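# Four arms stack four empty cartons in a crossed pair

## Task

Build a stack of the four empty cartons at the centre of the table: a bottom layer of two cartons lying next to each other, and a top layer of two more laid crosswise over them, without crushing any carton.

## Robot and tools

ROBOTS. Four identical i2rt Big YAM arms, arm1 to arm4, each with six revolute joints, a two-finger gripper and a camera on the wrist. Feet (base_link) in the scene frame, metres, quat wxyz: arm1 (+0.616, -0.593, +0.915) quat (+0.394, 0, 0, +0.919); arm2 (+0.630, +0.561, +0.990) quat (+0.371, -0.004, +0.001, -0.929); arm3 (-0.613, +0.528, +0.902) quat (+0.899, +0.003, -0.001, -0.437); arm4 (-0.533, -0.636, +0.954) quat (+0.880, 0, -0.001, +0.475). Each foot faces its own +x, so the arms sit at the four corners looking inward. Reach is roughly 1.0 m from the joint1 axis.

FRAMES. One shared scene frame: origin on the floor, +z up. The hand point is the link pinch, between the finger pads about 1 cm behind the tips; fingers point along hand +z and open along hand y. Printed hand poses can be off, more so at long reach, and a hand usually settles a centimetre or more from its commanded pose. hand_target is the pose the currently held joint targets would give.

JOINTS (radians, absolute; tolerance for done in brackets). joint1_rad -2.879..2.879 (0.045), base yaw, positive counter-clockwise from above, 0 points along the foot's +x. joint2_rad 0..3.141 (0.14), shoulder, 0 = upper arm back and level, positive lifts it up then forward. joint3_rad 0..3.019 (0.09), elbow, 0 = folded, positive opens. joint4_rad -1.692..1.57 (0.055), wrist pitch, positive tips fingers up. joint5_rad -1.57..1.57 (0.03), sideways wrist swing, positive to the arm's right. joint6_rad -2.094..2.094 (0.035), hand roll, positive clockwise seen from behind. gripper_m 0..0.093 (0.003), fingertip gap in metres; about 50-64 N per pad.

move. Arguments: arm1, arm2, arm3, arm4 (each optional, each its own object for that robot) and cameras. An arm you omit gets nothing new but may still push toward old targets. Inside an arm's object: joints = dict of absolute joint targets by name (any of joint1_rad..joint6_rad, gripper_m); min_time_s (0.1 to 8 s) = minimum duration of that arm's joint motions; target = one list of 7 numbers [x, y, z, qw, qx, qy, qz], an absolute hand pose in the scene frame in metres, reached by a straight path starting at the current hand_target; speed = that path's top speed, 0.002 to 0.5 m/s (default 0.25, rotation capped at twice the value in rad/s), only valid with target. When target is given, joints may contain only gripper_m. All motions in a call begin together; all hand paths in one call finish together, paced by the slowest. Paths last 0.5 to 10 s and are cut at 10 s; an action cannot exceed 15 s. Each control step clips the path point to within 100 mm and 20 degrees of the measured hand. Paths do not avoid objects or other arms, hands lag and can overshoot speed near full stretch. cameras: list of names from arm1_cam_wrist, arm2_cam_wrist, arm3_cam_wrist, arm4_cam_wrist, cam_a, cam_b, cam_near_a, cam_near_b, or ["all"]; [] gives none; omitted gives all only for an empty move. An empty move returns full state, images and the scene number.

wait(seconds 0-10, cameras): lets time pass with no new command and returns state. zoom_image(camera, region [x0,y0,x1,y1] pixels, at most 504x504): a finer crop of that camera's newest image. read_manual(section "licences"): licence texts only. finished_scene(scene = current scene number): ends the scene irreversibly; make no further call in that reply. The stack must stand unaided.

RESULTS. The move line lists each arm given a motion with done or its worst status. joint_status and hand_status: off_target (stopped short, may still push); time_out (joint could not finish; it keeps a nearby target and pushes, listed under on_its_own; send its read position to relax it); not_followed / joint command not followed / pose unreachable (a self- and arm-collision check withheld the command; the gripper part still runs; the arm may keep retrying). on_its_own shows uncommanded behaviour, with held at giving the target, not the reading. Arms under as last shown were not in the action and their status reads not commanded. Joint velocities in joint order (gripper in m/s); within noise means stationary. Joint torques in N m, positive toward larger angle, include gravity and offsets; joints 3 and 4 wrap at ±28. Images may be slightly older than the state; the pictures line gives their order. MOTOR HOT appears near 85 °C; at 100 °C an OVER-TEMPERATURE FAULT drops the arm for 30-60 s or more, with keys reading limit_stop_at_motor_heat; resend targets afterwards.

GRIPPER. Gripping a hard part at full force reads up to 0.005 m below its width (some read up to 0.002 wider). Empty and shut reads 0.000-0.003. Just under the first-contact reading the grip is gentle; 0.005 m or more below it squeezes at full force, and cartons yield, so for empty cartons aim only slightly below contact to avoid crushing. Release by commanding well above the reading.

CAMERAS. cam_a, cam_b, cam_near_a, cam_near_b are fixed in the room; calibration (K, distortion, T_world_to_cam) is given in the original setup and may be off by a couple of degrees and millimetres; wrist camera poses derive from joint readings.

AVOID. Arms pressing on each other (including closing fingers on another gripper) fails the scene; the clearance check can act too late and ignores fingers, housings and cameras. Arms keep pushing after contact, which heats motors; don't hold stretched or blocked poses long. Don't drop cartons from height, release them while moving, slam, or knock anything out of the work area. The scene keeps running while you think, holding the last command; objects may occasionally get a small push.

Each tool is called as a command line: name --argument value for each argument, lists and objects as JSON in quotes; but a table of rows of numbers goes row by row, as --pt "numbers of a row", without its own name.

## Session

move

Scene clock: 0.00 s.
Joint torques (N m): no reading
Heat: arm1: hottest joint1_rad 38 °C; arm2: hottest joint6_rad 37 °C; arm3: hottest joint1_rad 36 °C; arm4: hottest joint1_rad 42 °C.
Joint velocities: within noise
arm1.joint_positions: joint1_rad=+0.328 joint2_rad=+0.613 joint3_rad=+1.402 joint4_rad=-1.249 joint5_rad=-0.191 joint6_rad=-0.064 gripper_m=+0.09396
arm1.joint_status: not commanded
arm1.hand: x=+0.3884 y=-0.5100 z=+1.4810 quat_wxyz=(-0.063, +0.838, -0.127, -0.527) (m; scene frame)
arm1.hand_target: x=+0.3910 y=-0.5114 z=+1.4928 quat_wxyz=(-0.067, +0.831, -0.124, -0.538) (m; scene frame)
arm1.hand_status: not commanded
arm2.joint_positions: joint1_rad=+0.178 joint2_rad=+0.637 joint3_rad=+1.317 joint4_rad=-1.338 joint5_rad=+0.119 joint6_rad=+0.322 gripper_m=+0.09396
arm2.joint_status: not commanded
arm2.hand: x=+0.4686 y=+0.3728 z=+1.4915 quat_wxyz=(-0.216, -0.860, -0.247, +0.391) (m; scene frame)
arm2.hand_target: x=+0.4695 y=+0.3740 z=+1.5042 quat_wxyz=(-0.224, -0.854, -0.245, +0.401) (m; scene frame)
arm2.hand_status: not commanded
arm3.joint_positions: joint1_rad=-0.182 joint2_rad=+0.526 joint3_rad=+1.317 joint4_rad=-1.483 joint5_rad=-0.105 joint6_rad=-0.195 gripper_m=+0.09396
arm3.joint_status: not commanded
arm3.hand: x=-0.5119 y=+0.3684 z=+1.3946 quat_wxyz=(-0.369, -0.371, -0.825, +0.213) (m; scene frame)
arm3.hand_target: x=-0.5129 y=+0.3703 z=+1.4072 quat_wxyz=(-0.380, -0.368, -0.819, +0.222) (m; scene frame)
arm3.hand_status: not commanded
arm4.joint_positions: joint1_rad=+0.123 joint2_rad=+0.645 joint3_rad=+1.427 joint4_rad=-1.276 joint5_rad=-0.007 joint6_rad=-0.285 gripper_m=+0.09396
arm4.joint_status: not commanded
arm4.hand: x=-0.4240 y=-0.4131 z=+1.5181 quat_wxyz=(-0.469, +0.554, -0.655, -0.210) (m; scene frame)
arm4.hand_target: x=-0.4253 y=-0.4158 z=+1.5272 quat_wxyz=(-0.477, +0.551, -0.651, -0.213) (m; scene frame)
arm4.hand_status: not commanded
pictures: arm1_cam_wrist, arm2_cam_wrist, arm3_cam_wrist, arm4_cam_wrist, cam_a, cam_b, cam_near_a, cam_near_b
camera_calibration:
arm1_cam_wrist: T_world_to_cam=[[0.269501, 0.96282, -0.0186432, 0.413525], [0.840259, -0.244565, -0.483893, 0.269023], [-0.470461, 0.114744, -0.874929, 1.66139], [0, 0, 0, 1]] pos_world=[0.444122, -0.522991, 1.59148]
arm2_cam_wrist: T_world_to_cam=[[-0.595357, 0.783328, -0.178739, 0.254131], [0.792348, 0.535538, -0.292204, -0.130137], [-0.13317, -0.315589, -0.939505, 1.70654], [0, 0, 0, 1]] pos_world=[0.481673, 0.409192, 1.6107]
arm3_cam_wrist: T_world_to_cam=[[-0.766993, -0.636362, 0.0822444, -0.273324], [-0.632108, 0.727321, -0.267288, -0.214407], [0.110274, -0.256995, -0.960101, 1.6129], [0, 0, 0, 1]] pos_world=[-0.523027, 0.396518, 1.51372]
arm4_cam_wrist: T_world_to_cam=[[0.923272, -0.289782, 0.252181, -0.114035], [-0.167938, -0.894892, -0.413479, 0.190402], [0.345494, 0.339403, -0.874894, 1.7375], [0, 0, 0, 1]] pos_world=[-0.463035, -0.452369, 1.62761]

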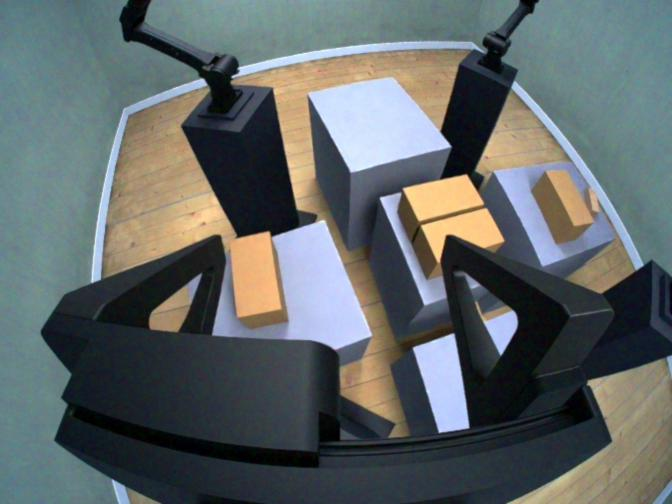

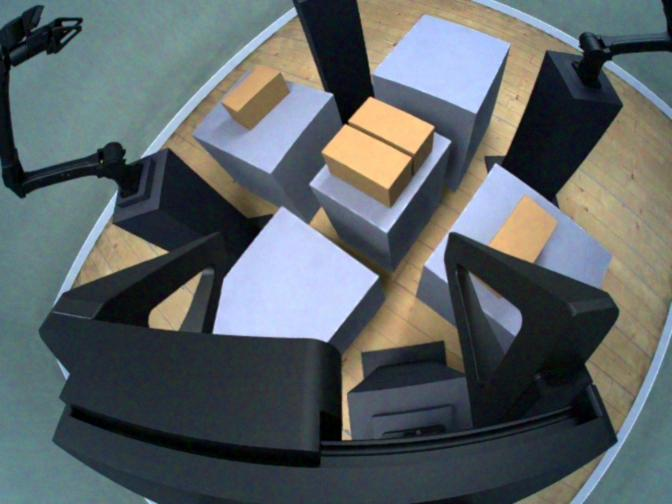

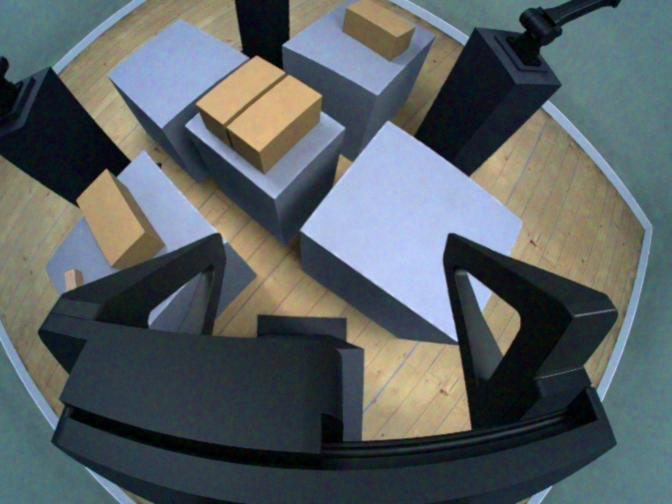

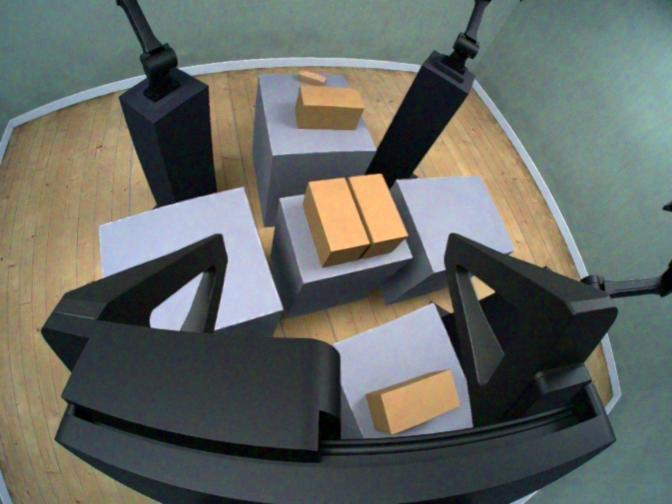

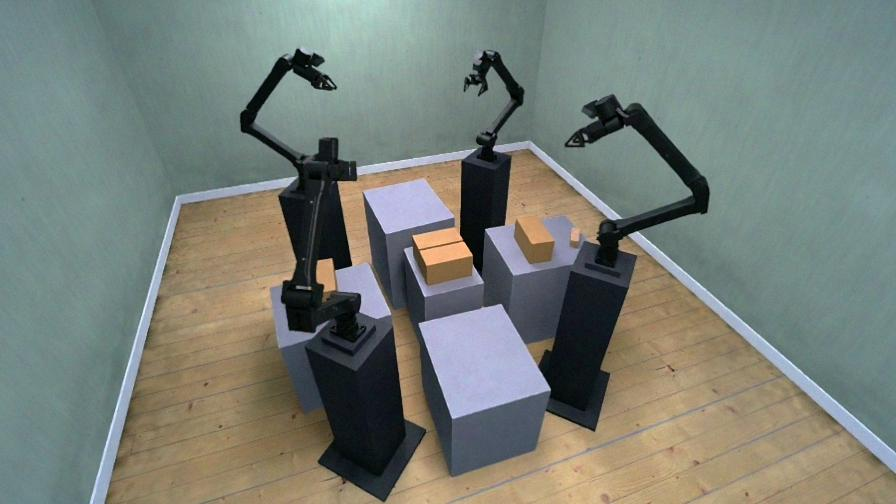

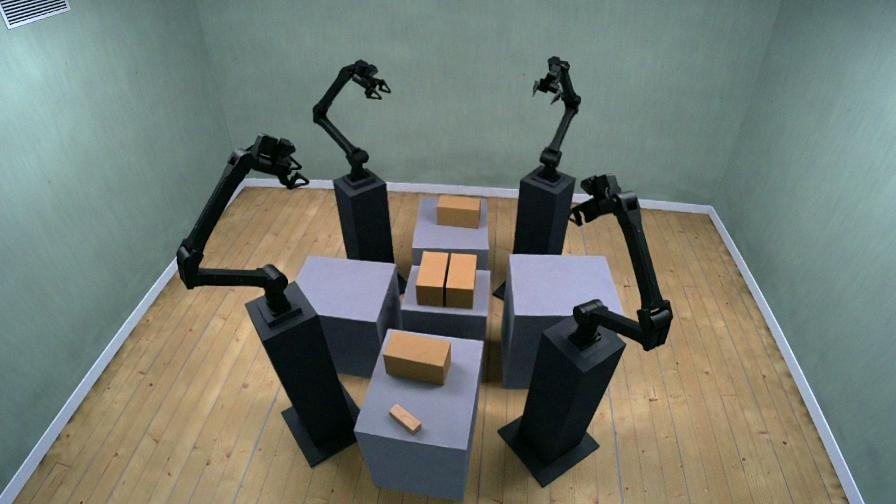

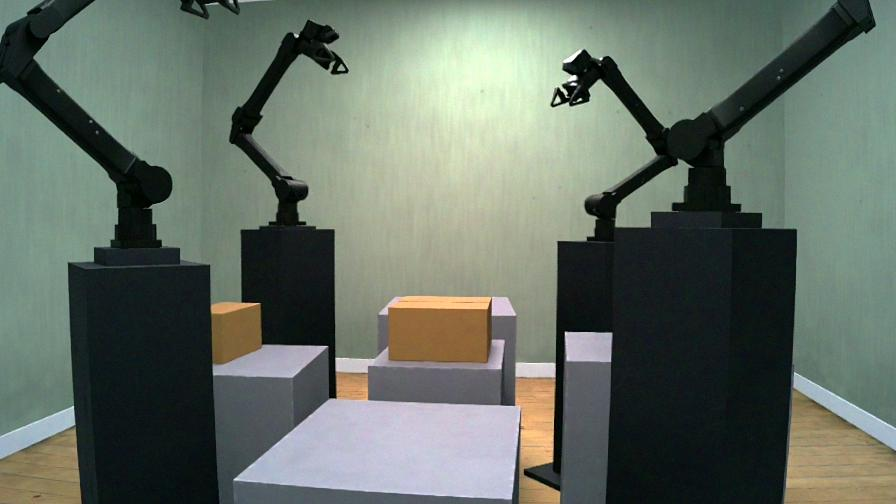

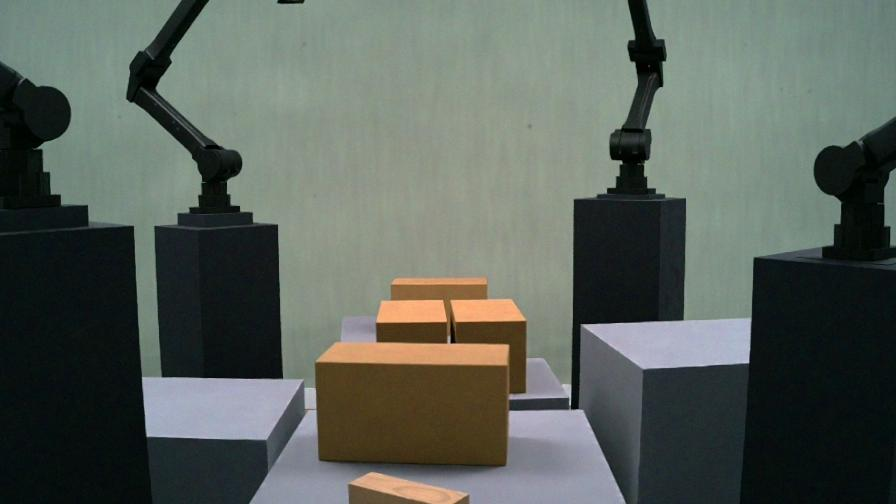

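zoom_image --camera "cam_b" --region '[340, 180, 520, 440]'

zoom_image --camera "cam_a" --region '[300, 190, 620, 350]'

zoom_image --camera "cam_near_b" --region '[250, 250, 650, 504]'

zoom_image --camera "cam_near_a" --region '[190, 270, 560, 504]'

zoom_image --camera "arm4_cam_wrist" --region '[240, 60, 520, 450]'

Scaled by 1.938 from the camera's 896x504 image, which has a finer 1280x720 frame.

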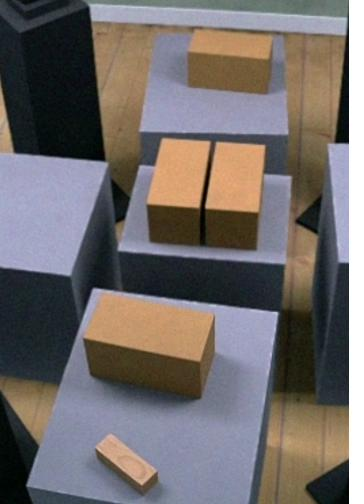

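Scaled by 1.575 from the camera's 896x504 image, which has a finer 1280x720 frame.

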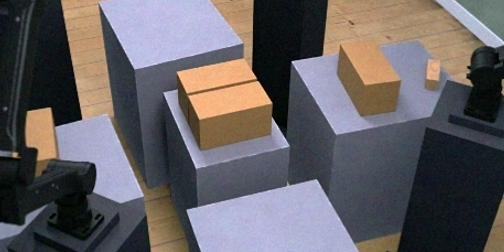

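Scaled by 1.260 from the camera's 896x504 image, which has a finer 1280x720 frame.

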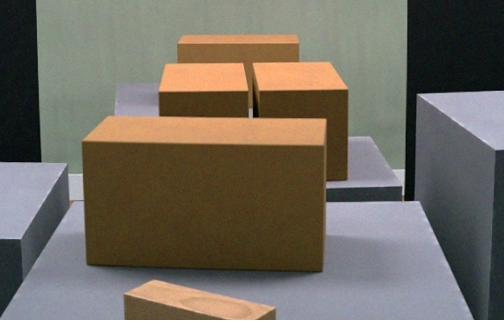

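Scaled by 1.362 from the camera's 896x504 image, which has a finer 1280x720 frame.

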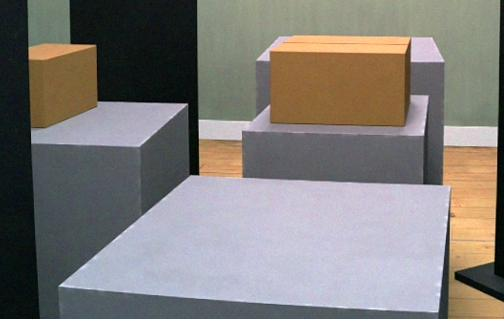

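Scaled by 1.292 from the camera's 672x504 image, which has a finer 960x720 frame.

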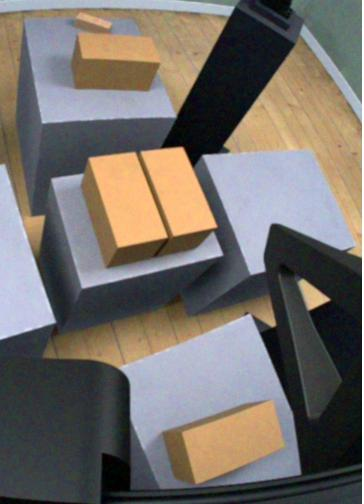

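zoom_image --camera "arm1_cam_wrist" --region '[180, 200, 380, 350]'

zoom_image --camera "arm4_cam_wrist" --region '[320, 300, 520, 450]'

zoom_image --camera "arm2_cam_wrist" --region '[420, 160, 620, 310]'

zoom_image --camera "arm3_cam_wrist" --region '[40, 140, 240, 290]'

zoom_image --camera "arm3_cam_wrist" --region '[180, 40, 380, 190]'

zoom_image --camera "arm2_cam_wrist" --region '[300, 80, 500, 230]'

zoom_image --camera "arm4_cam_wrist" --region '[260, 150, 460, 300]'

zoom_image --camera "arm1_cam_wrist" --region '[360, 160, 560, 310]'

Scaled by 2.520 from the camera's 672x504 image, which has a finer 960x720 frame.

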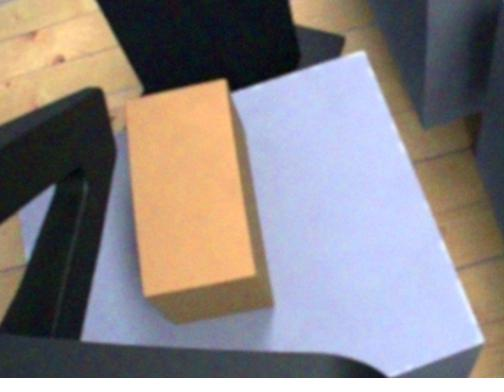

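Scaled by 2.520 from the camera's 672x504 image, which has a finer 960x720 frame.

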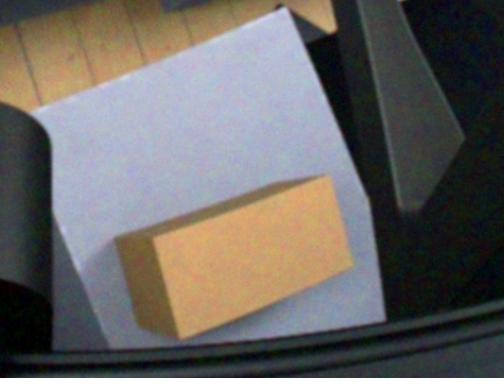

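Scaled by 2.520 from the camera's 672x504 image, which has a finer 960x720 frame.

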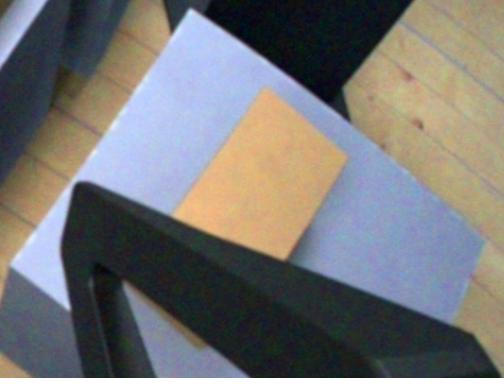

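Scaled by 2.520 from the camera's 672x504 image, which has a finer 960x720 frame.

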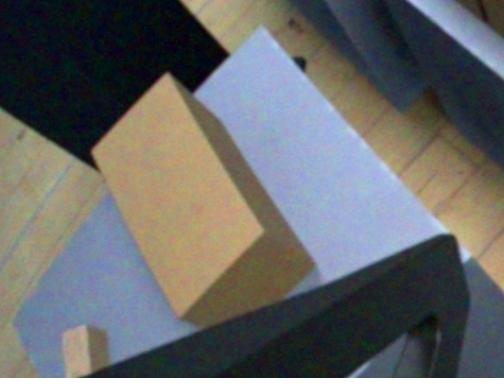

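Scaled by 2.520 from the camera's 672x504 image, which has a finer 960x720 frame.

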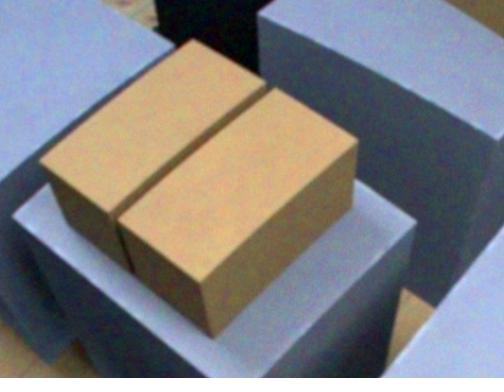

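Scaled by 2.520 from the camera's 672x504 image, which has a finer 960x720 frame.

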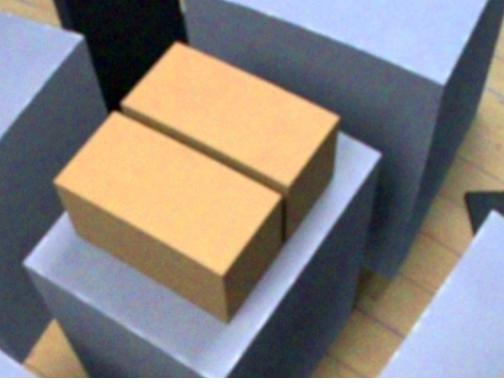

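Scaled by 2.520 from the camera's 672x504 image, which has a finer 960x720 frame.

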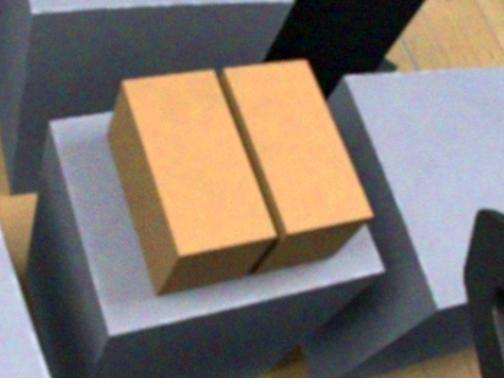

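Scaled by 2.520 from the camera's 672x504 image, which has a finer 960x720 frame.

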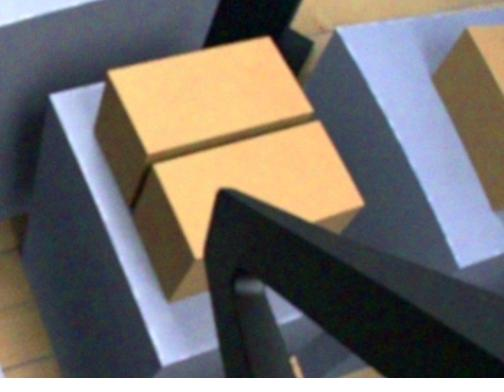

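move --arm1 '{"target":[0.24,-0.655,0.85,0.0084,-0.9697,0.0339,0.2418],"joints":{"gripper_m":0.07}}' --arm2 '{"target":[0.31,0.535,0.92,0.0116,-0.9691,0.0466,0.2416],"joints":{"gripper_m":0.07}}' --arm3 '{"target":[-0.19,0.56,0.9,0.2416,0.0466,0.9691,-0.0116],"joints":{"gripper_m":0.07}}' --arm4 '{"target":[-0.22,-0.637,0.85,0.2418,0.0339,0.9697,-0.0084],"joints":{"gripper_m":0.07}}' --cameras '["all"]'

Scene clock: 39.40 s.
Joint torques (N m): arm1=[1.14 -5.77 5.27 1.61 0.03 0.16] | arm2=[0.15 -3.78 6.38 2.06 0.29 0.04] | arm3=[1.2 -8.64 8.32 1.51 0.03 0.06] | arm4=[-1.14 -6.18 4.08 1.46 0.22 -0.08]
Heat: arm1: hottest joint1_rad 38 °C; arm2: hottest joint1_rad 36 °C; arm3: hottest joint3_rad 37 °C; arm4: hottest joint1_rad 42 °C.
move: arm1 off_target; arm2 off_target; arm3 off_target; arm4 off_target
Joint velocities: within noise
arm1.joint_positions: joint1_rad=+1.025 joint2_rad=+1.617 joint3_rad=+0.452 joint4_rad=+0.034 joint5_rad=+0.142 joint6_rad=+0.259 gripper_m=+0.07009
arm1.joint_status: all done
arm1.hand: x=+0.2560 y=-0.6456 z=+0.8469 quat_wxyz=(-0.016, +0.973, -0.037, -0.228) (m; scene frame)
arm1.hand_target: x=+0.2407 y=-0.6550 z=+0.8506 quat_wxyz=(-0.008, +0.970, -0.034, -0.242) (m; scene frame)
arm1.hand_status: off_target (0.019 m and 1.9 deg from the pose sent, 0.664 m and 38.2 deg at the start)
arm2.joint_positions: joint1_rad=-0.603 joint2_rad=+1.545 joint3_rad=+0.287 joint4_rad=+0.124 joint5_rad=+0.108 joint6_rad=+0.208 gripper_m=+0.07009
arm2.joint_status: all done
arm2.hand: x=+0.3279 y=+0.5334 z=+0.9163 quat_wxyz=(+0.012, -0.973, +0.037, +0.226) (m; scene frame)
arm2.hand_target: x=+0.3106 y=+0.5351 z=+0.9207 quat_wxyz=(+0.012, -0.969, +0.047, +0.242) (m; scene frame)
arm2.hand_status: off_target (0.018 m and 2.1 deg from the pose sent, 0.615 m and 47.9 deg at the start)
arm3.joint_positions: joint1_rad=+1.013 joint2_rad=+1.504 joint3_rad=+0.591 joint4_rad=-0.225 joint5_rad=+0.107 joint6_rad=+0.197 gripper_m=+0.07007
arm3.joint_status: all done
arm3.hand: x=-0.2120 y=+0.5523 z=+0.8895 quat_wxyz=(-0.221, -0.055, -0.974, +0.017) (m; scene frame)
arm3.hand_target: x=-0.1910 y=+0.5600 z=+0.9008 quat_wxyz=(-0.242, -0.047, -0.969, +0.012) (m; scene frame)
arm3.hand_status: off_target (0.026 m and 2.7 deg from the pose sent, 0.620 m and 49.4 deg at the start)
arm4.joint_positions: joint1_rad=-0.950 joint2_rad=+1.707 joint3_rad=+0.264 joint4_rad=+0.345 joint5_rad=+0.044 joint6_rad=+0.074 gripper_m=+0.07007
arm4.joint_status: all done
arm4.hand: x=-0.2301 y=-0.6321 z=+0.8509 quat_wxyz=(-0.236, -0.022, -0.972, +0.007) (m; scene frame)
arm4.hand_target: x=-0.2204 y=-0.6370 z=+0.8502 quat_wxyz=(-0.242, -0.034, -0.970, +0.009) (m; scene frame)
arm4.hand_status: off_target (0.011 m and 1.6 deg from the pose sent, 0.733 m and 86.5 deg at the start; pose on its path clipped on 4 of 132 steps)
pictures: arm1_cam_wrist, arm2_cam_wrist, arm3_cam_wrist, arm4_cam_wrist, cam_a, cam_b, cam_near_a, cam_near_b
camera_calibration:
arm1_cam_wrist: T_world_to_cam=[[0.066251, 0.997689, 0.0151083, 0.613879], [0.985862, -0.0677862, 0.153235, -0.422493], [0.153905, 0.00474268, -0.988074, 0.92487], [0, 0, 0, 1]] pos_world=[0.233507, -0.645485, 0.969307]
arm2_cam_wrist: T_world_to_cam=[[0.0764731, 0.997059, 0.00497466, -0.560795], [0.985088, -0.0763242, 0.154193, -0.418557], [0.154119, -0.00689111, -0.988028, 0.983553], [0, 0, 0, 1]] pos_world=[0.303617, 0.533977, 1.03911]
arm3_cam_wrist: T_world_to_cam=[[-0.11018, -0.993851, 0.0110269, 0.515301], [-0.981083, 0.110528, 0.158934, -0.406065], [-0.159175, 0.006693, -0.987228, 0.963569], [0, 0, 0, 1]] pos_world=[-0.188231, 0.550565, 1.01012]
arm4_cam_wrist: T_world_to_cam=[[-0.0342031, -0.9994, 0.00548963, -0.647163], [-0.989314, 0.0346359, 0.141625, -0.322604], [-0.14173, -0.000586977, -0.989905, 0.932045], [0, 0, 0, 1]] pos_world=[-0.209194, -0.635054, 0.971877]

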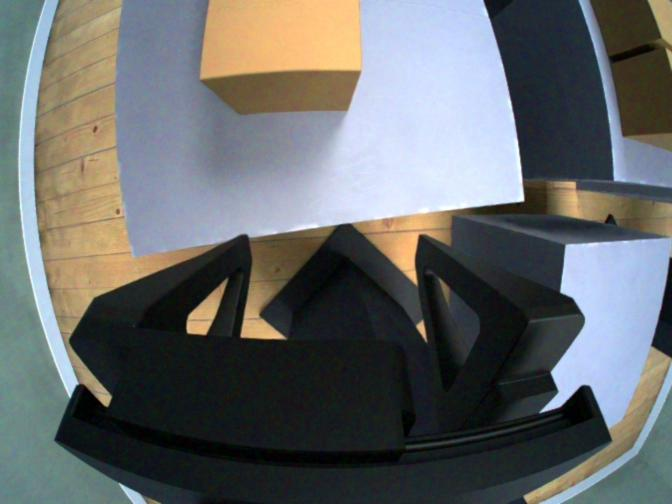

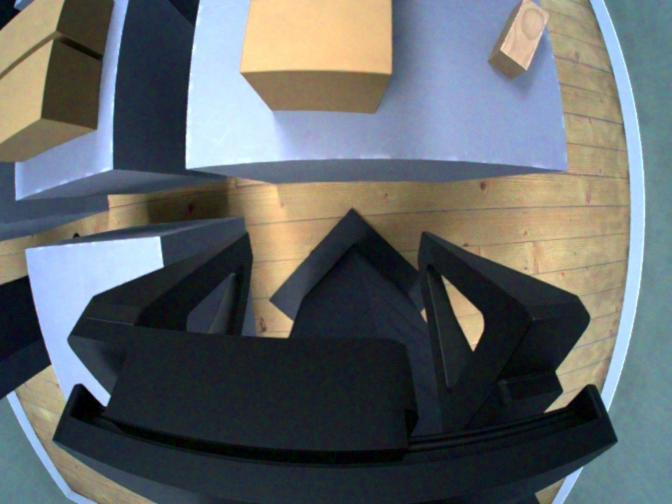

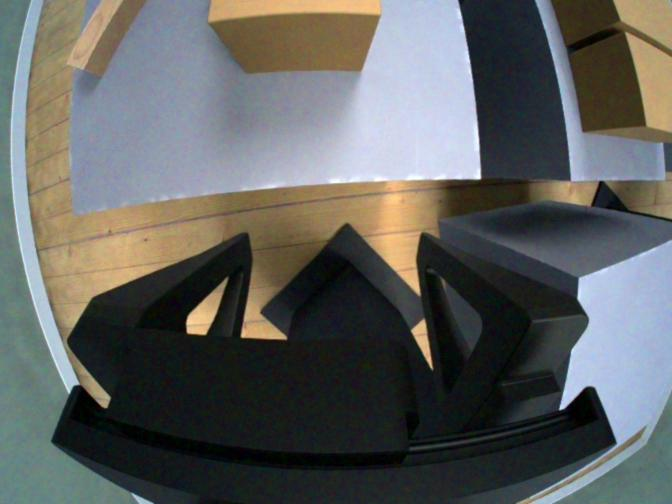

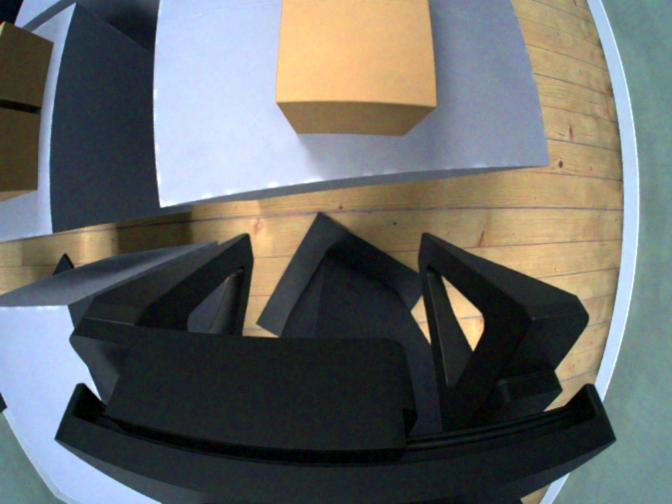

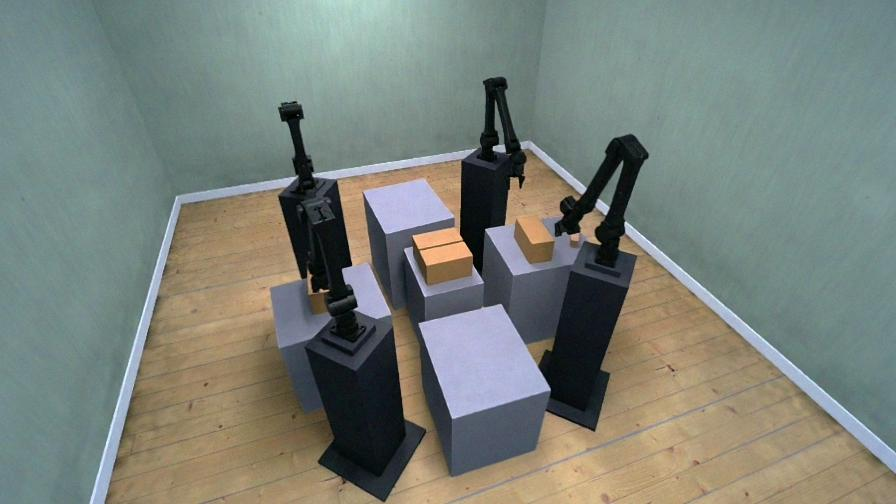

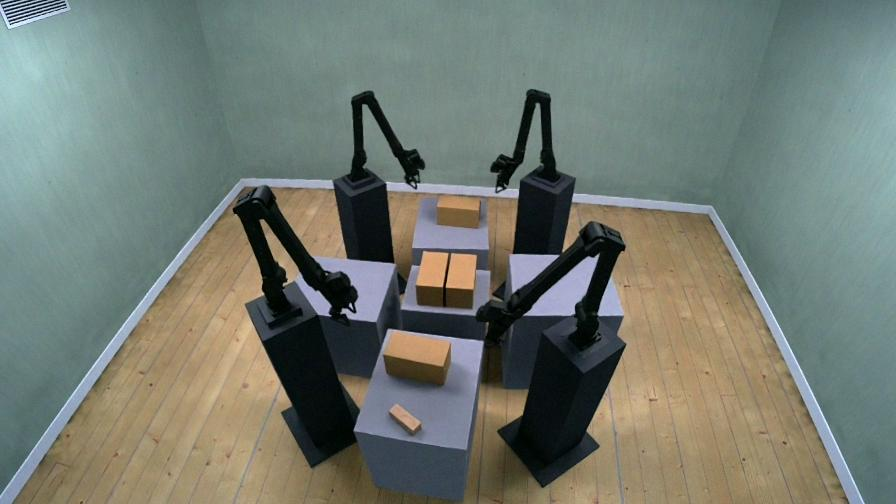

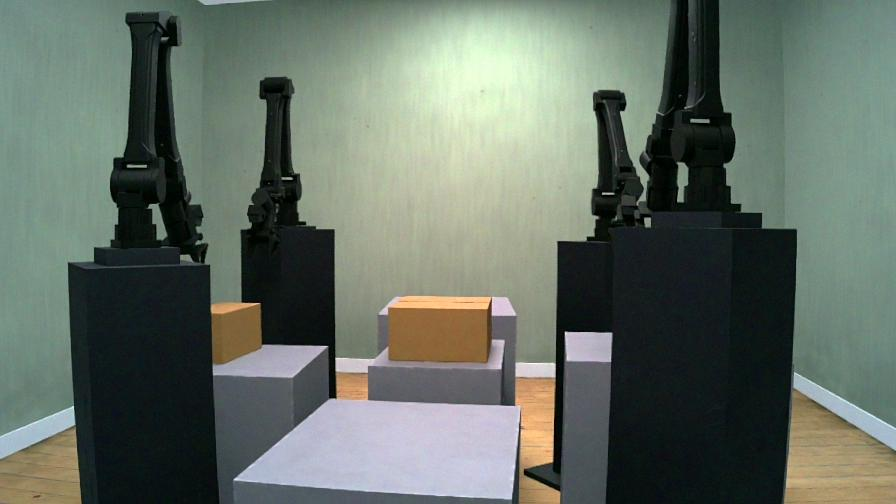

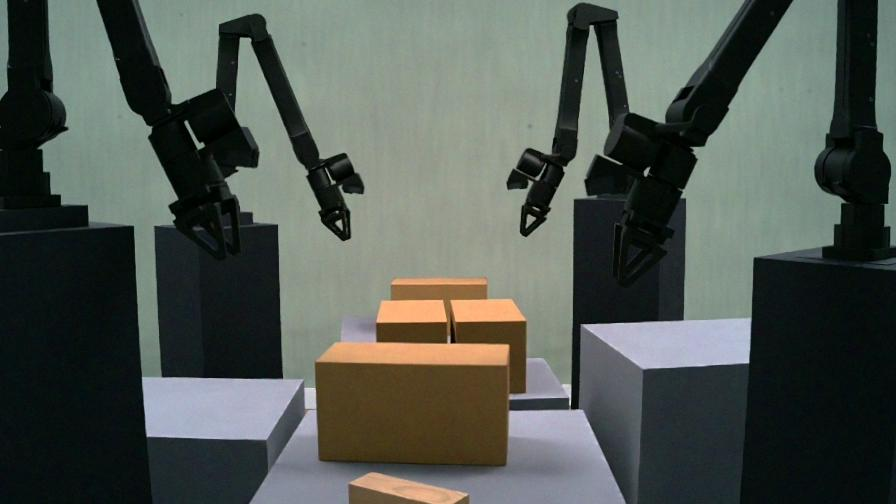

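move --arm1 '{"target":[0.163,-0.687,0.693,0.0084,-0.9697,0.0339,0.2418],"speed":0.15}' --arm2 '{"target":[0.22,0.532,0.74,0.0116,-0.9691,0.0466,0.2416],"speed":0.15}' --arm3 '{"target":[-0.073,0.573,0.769,0.2416,0.0466,0.9691,-0.0116],"speed":0.15}' --arm4 '{"target":[-0.167,-0.662,0.687,0.2418,0.0339,0.9697,-0.0084],"speed":0.15}' --cameras '["arm1_cam_wrist","arm2_cam_wrist","arm3_cam_wrist","arm4_cam_wrist","cam_near_b","cam_near_a"]'

Scene clock: 48.57 s.
Joint torques (N m): arm1=[1.2 -10.11 2.28 1.59 0.25 0.16] | arm2=[0.26 -9.52 0.76 2.45 -0.06 -0.09] | arm3=[0.97 -14.33 6.22 1.51 0.03 0.05] | arm4=[-1.03 -10.87 -0.72 1.48 0.03 -0.28]
Heat: arm1: hottest joint1_rad 38 °C; arm2: hottest joint1_rad 36 °C; arm3: hottest joint3_rad 39 °C; arm4: hottest joint1_rad 42 °C.
move: arm1 done; arm2 done; arm3 off_target; arm4 done
Joint velocities: within noise
arm1.joint_positions: joint1_rad=+1.059 joint2_rad=+2.246 joint3_rad=+0.769 joint4_rad=+0.357 joint5_rad=+0.151 joint6_rad=+0.290 gripper_m=+0.07009
arm1.joint_status: not commanded
arm1.hand: x=+0.1685 y=-0.6792 z=+0.6970 quat_wxyz=(-0.011, +0.971, -0.037, -0.235) (m; scene frame)
arm1.hand_target: x=+0.1633 y=-0.6871 z=+0.6931 quat_wxyz=(-0.008, +0.970, -0.034, -0.242) (m; scene frame)
arm1.hand_status: done (0.010 m and 1.0 deg from the pose sent, 0.185 m and 1.9 deg at the start)
arm2.joint_positions: joint1_rad=-0.634 joint2_rad=+2.354 joint3_rad=+0.674 joint4_rad=+0.569 joint5_rad=+0.103 joint6_rad=+0.196 gripper_m=+0.07009
arm2.joint_status: not commanded
arm2.hand: x=+0.2234 y=+0.5284 z=+0.7433 quat_wxyz=(+0.012, -0.970, +0.046, +0.237) (m; scene frame)
arm2.hand_target: x=+0.2200 y=+0.5320 z=+0.7402 quat_wxyz=(+0.012, -0.969, +0.047, +0.242) (m; scene frame)
arm2.hand_status: done (0.006 m and 0.6 deg from the pose sent, 0.207 m and 2.1 deg at the start)
arm3.joint_positions: joint1_rad=+1.013 joint2_rad=+2.062 joint3_rad=+0.916 joint4_rad=+0.016 joint5_rad=+0.106 joint6_rad=+0.194 gripper_m=+0.07007
arm3.joint_status: not commanded
arm3.hand: x=-0.0909 y=+0.5662 z=+0.7642 quat_wxyz=(-0.225, -0.054, -0.973, +0.016) (m; scene frame)
arm3.hand_target: x=-0.0737 y=+0.5730 z=+0.7694 quat_wxyz=(-0.241, -0.047, -0.969, +0.012) (m; scene frame)
arm3.hand_status: off_target (0.020 m and 2.2 deg from the pose sent, 0.185 m and 2.7 deg at the start)
arm4.joint_positions: joint1_rad=-1.044 joint2_rad=+2.431 joint3_rad=+0.588 joint4_rad=+0.762 joint5_rad=+0.005 joint6_rad=+0.009 gripper_m=+0.07007
arm4.joint_status: not commanded
arm4.hand: x=-0.1658 y=-0.6568 z=+0.6932 quat_wxyz=(-0.243, -0.031, -0.970, +0.007) (m; scene frame)
arm4.hand_target: x=-0.1672 y=-0.6619 z=+0.6872 quat_wxyz=(-0.242, -0.034, -0.970, +0.008) (m; scene frame)
arm4.hand_status: done (0.008 m and 0.4 deg from the pose sent, 0.178 m and 1.6 deg at the start)
pictures: arm1_cam_wrist, arm2_cam_wrist, arm3_cam_wrist, arm4_cam_wrist, cam_near_a, cam_near_b
camera_calibration:
arm1_cam_wrist: T_world_to_cam=[[0.0639726, 0.997935, 0.00573119, 0.66254], [0.988084, -0.0641446, 0.13991, -0.304129], [0.139989, -0.00328753, -0.990148, 0.788799], [0, 0, 0, 1]] pos_world=[0.147698, -0.678087, 0.819782]
arm2_cam_wrist: T_world_to_cam=[[0.093544, 0.995615, 0.0000018669, -0.546429], [0.986773, -0.0927134, 0.132979, -0.265264], [0.132397, -0.0124376, -0.991119, 0.838878], [0, 0, 0, 1]] pos_world=[0.201806, 0.529874, 0.866704]
arm3_cam_wrist: T_world_to_cam=[[-0.106854, -0.994231, 0.00933163, 0.545687], [-0.982583, 0.107028, 0.151907, -0.261585], [-0.152029, 0.0070628, -0.988351, 0.86038], [0, 0, 0, 1]] pos_world=[-0.0679169, 0.564459, 0.885002]
arm4_cam_wrist: T_world_to_cam=[[-0.0527208, -0.998609, -0.0000182087, -0.667526], [-0.990506, 0.0522906, 0.127138, -0.214403], [-0.12696, 0.00672084, -0.991885, 0.793643], [0, 0, 0, 1]] pos_world=[-0.146799, -0.66072, 0.814449]

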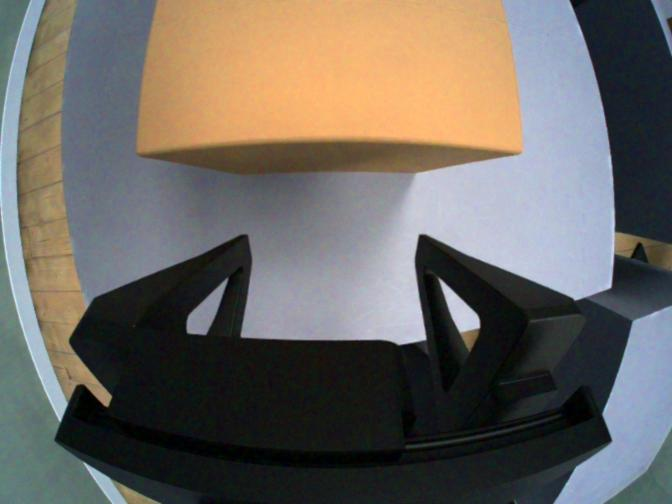

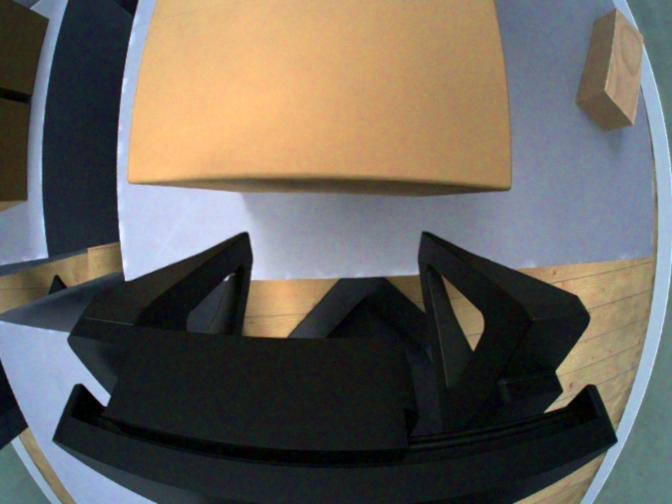

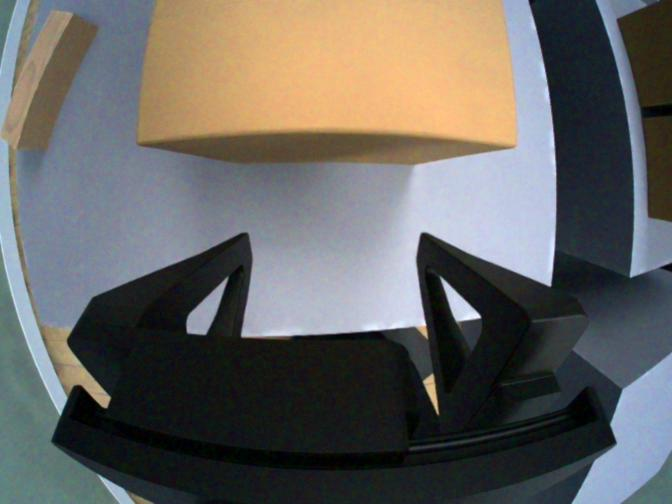

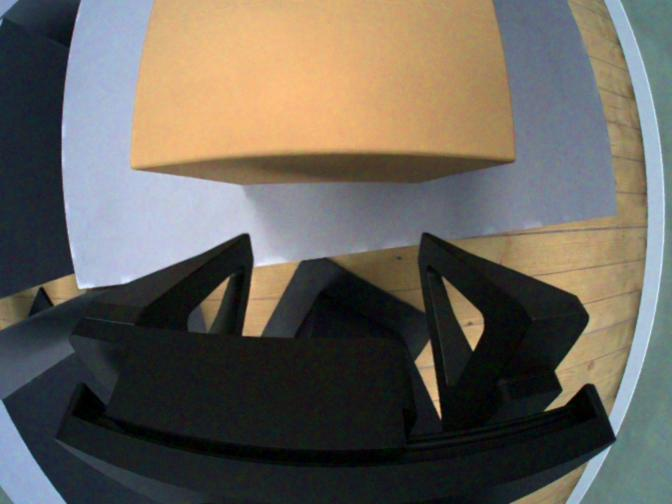

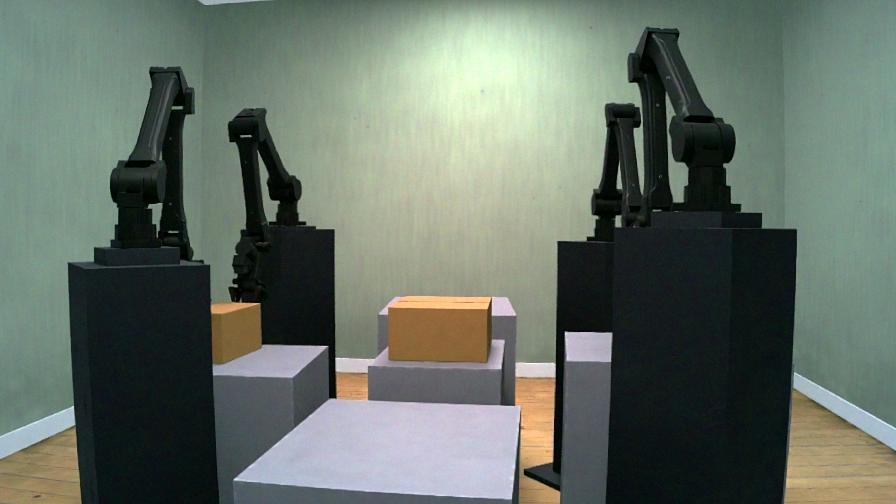

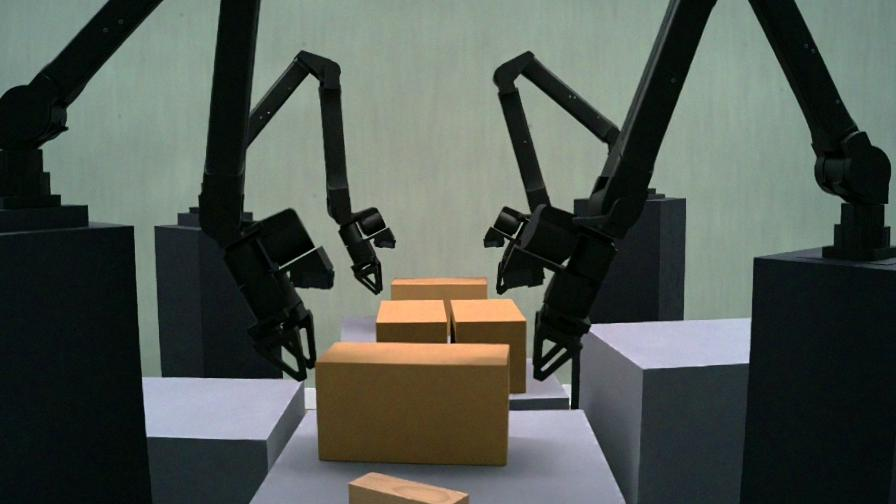

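move --arm1 '{"target":[0.151,-0.687,0.671,0.0084,-0.9697,0.0339,0.2418],"speed":0.1}' --arm2 '{"target":[0.212,0.533,0.716,0.0116,-0.9691,0.0466,0.2416],"speed":0.1}' --arm3 '{"target":[-0.056,0.573,0.745,0.2416,0.0466,0.9691,-0.0116],"speed":0.1}' --arm4 '{"target":[-0.157,-0.662,0.663,0.2418,0.0339,0.9697,-0.0084],"speed":0.1}' --cameras '["arm1_cam_wrist","arm2_cam_wrist","arm3_cam_wrist","arm4_cam_wrist","cam_near_b"]'

Scene clock: 52.30 s.
Joint torques (N m): arm1=[0.44 -10.52 2.18 1.59 0.14 0.1] | arm2=[-0.44 -10.75 0.58 2.33 -0.12 -0.13] | arm3=[0.67 -14.97 5.78 1.52 0.03 0.07] | arm4=[-0.91 -11.28 -0.75 1.47 0.08 -0.22]
Heat: arm1: hottest joint3_rad 38 °C; arm2: hottest joint1_rad 35 °C; arm3: hottest joint3_rad 39 °C; arm4: hottest joint1_rad 42 °C.
move: arm1 done; arm2 done; arm3 off_target; arm4 done
Joint velocities: within noise
arm1.joint_positions: joint1_rad=+1.059 joint2_rad=+2.317 joint3_rad=+0.827 joint4_rad=+0.372 joint5_rad=+0.151 joint6_rad=+0.290 gripper_m=+0.07009
arm1.joint_status: not commanded
arm1.hand: x=+0.1559 y=-0.6824 z=+0.6758 quat_wxyz=(-0.011, +0.971, -0.037, -0.236) (m; scene frame)
arm1.hand_target: x=+0.1511 y=-0.6871 z=+0.6712 quat_wxyz=(-0.008, +0.970, -0.034, -0.242) (m; scene frame)
arm1.hand_status: done (0.008 m and 0.8 deg from the pose sent, 0.032 m and 1.0 deg at the start)
arm2.joint_positions: joint1_rad=-0.639 joint2_rad=+2.430 joint3_rad=+0.731 joint4_rad=+0.591 joint5_rad=+0.100 joint6_rad=+0.191 gripper_m=+0.07009
arm2.joint_status: not commanded
arm2.hand: x=+0.2142 y=+0.5292 z=+0.7197 quat_wxyz=(+0.012, -0.970, +0.046, +0.237) (m; scene frame)
arm2.hand_target: x=+0.2120 y=+0.5331 z=+0.7161 quat_wxyz=(+0.012, -0.969, +0.047, +0.242) (m; scene frame)
arm2.hand_status: done (0.006 m and 0.5 deg from the pose sent, 0.030 m and 0.6 deg at the start)
arm3.joint_positions: joint1_rad=+1.013 joint2_rad=+2.145 joint3_rad=+0.979 joint4_rad=+0.037 joint5_rad=+0.104 joint6_rad=+0.190 gripper_m=+0.07007
arm3.joint_status: not commanded
arm3.hand: x=-0.0734 y=+0.5685 z=+0.7407 quat_wxyz=(-0.225, -0.052, -0.973, +0.015) (m; scene frame)
arm3.hand_target: x=-0.0565 y=+0.5730 z=+0.7456 quat_wxyz=(-0.242, -0.047, -0.969, +0.012) (m; scene frame)
arm3.hand_status: off_target (0.019 m and 2.1 deg from the pose sent, 0.040 m and 2.2 deg at the start)
arm4.joint_positions: joint1_rad=-1.044 joint2_rad=+2.502 joint3_rad=+0.652 joint4_rad=+0.769 joint5_rad=+0.005 joint6_rad=+0.009 gripper_m=+0.07007
arm4.joint_status: not commanded
arm4.hand: x=-0.1552 y=-0.6573 z=+0.6698 quat_wxyz=(-0.243, -0.031, -0.970, +0.007) (m; scene frame)
arm4.hand_target: x=-0.1573 y=-0.6619 z=+0.6631 quat_wxyz=(-0.241, -0.034, -0.970, +0.008) (m; scene frame)
arm4.hand_status: done (0.008 m and 0.4 deg from the pose sent, 0.032 m and 0.4 deg at the start)
pictures: arm1_cam_wrist, arm2_cam_wrist, arm3_cam_wrist, arm4_cam_wrist, cam_near_b
camera_calibration:
arm1_cam_wrist: T_world_to_cam=[[0.0639969, 0.997938, 0.00485889, 0.667331], [0.988446, -0.0640571, 0.13737, -0.287272], [0.137398, -0.00398852, -0.990508, 0.769662], [0, 0, 0, 1]] pos_world=[0.135496, -0.681287, 0.798577]
arm2_cam_wrist: T_world_to_cam=[[0.0938628, 0.995585, -0.000183614, -0.546273], [0.98693, -0.0930225, 0.131593, -0.251868], [0.130995, -0.0125329, -0.991304, 0.817166], [0, 0, 0, 1]] pos_world=[0.192806, 0.530673, 0.843103]
arm3_cam_wrist: T_world_to_cam=[[-0.102635, -0.994678, 0.00902201, 0.550867], [-0.983143, 0.102816, 0.15119, -0.238295], [-0.151313, 0.00664749, -0.988464, 0.840134], [0, 0, 0, 1]] pos_world=[-0.0506164, 0.566851, 0.8615]
arm4_cam_wrist: T_world_to_cam=[[-0.0523957, -0.998626, 0.0001189, -0.667543], [-0.990575, 0.0519884, 0.126719, -0.200779], [-0.126552, 0.00652178, -0.991939, 0.771748], [0, 0, 0, 1]] pos_world=[-0.136197, -0.661221, 0.791049]

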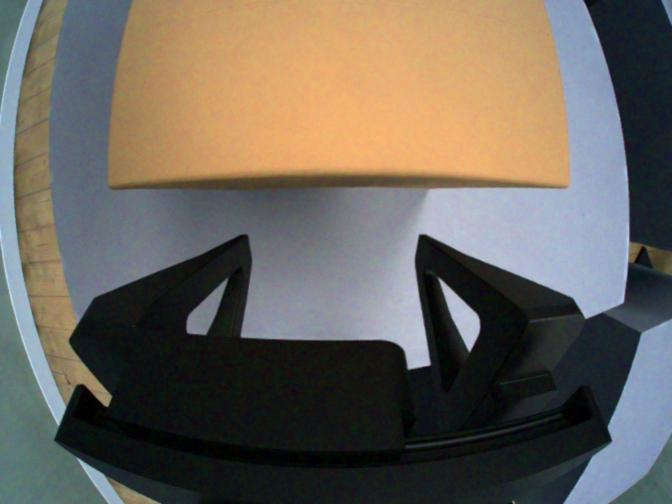

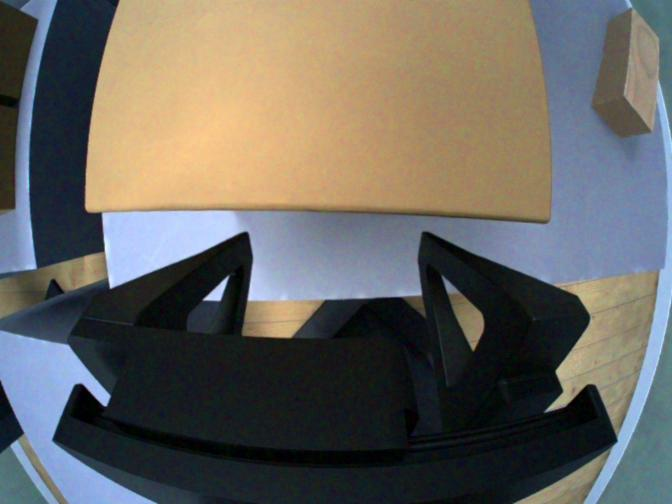

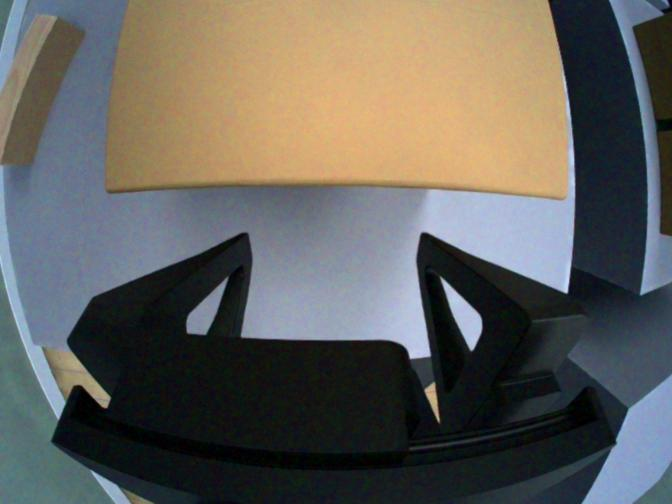

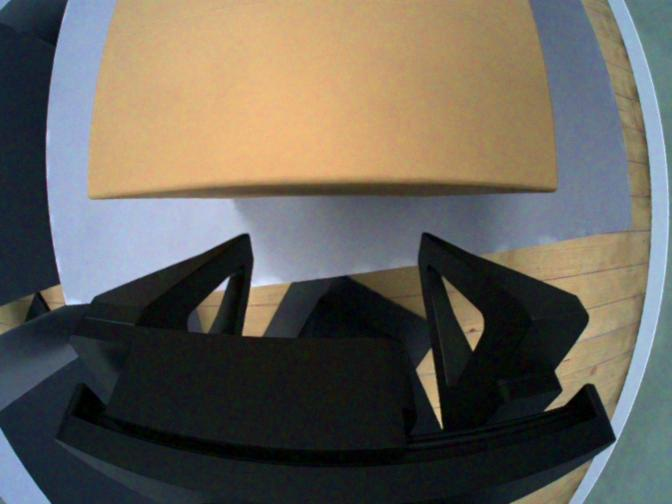

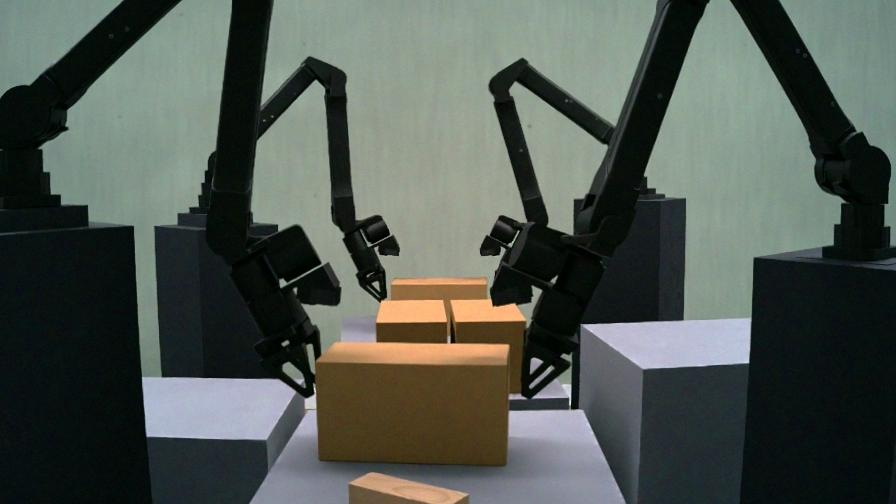

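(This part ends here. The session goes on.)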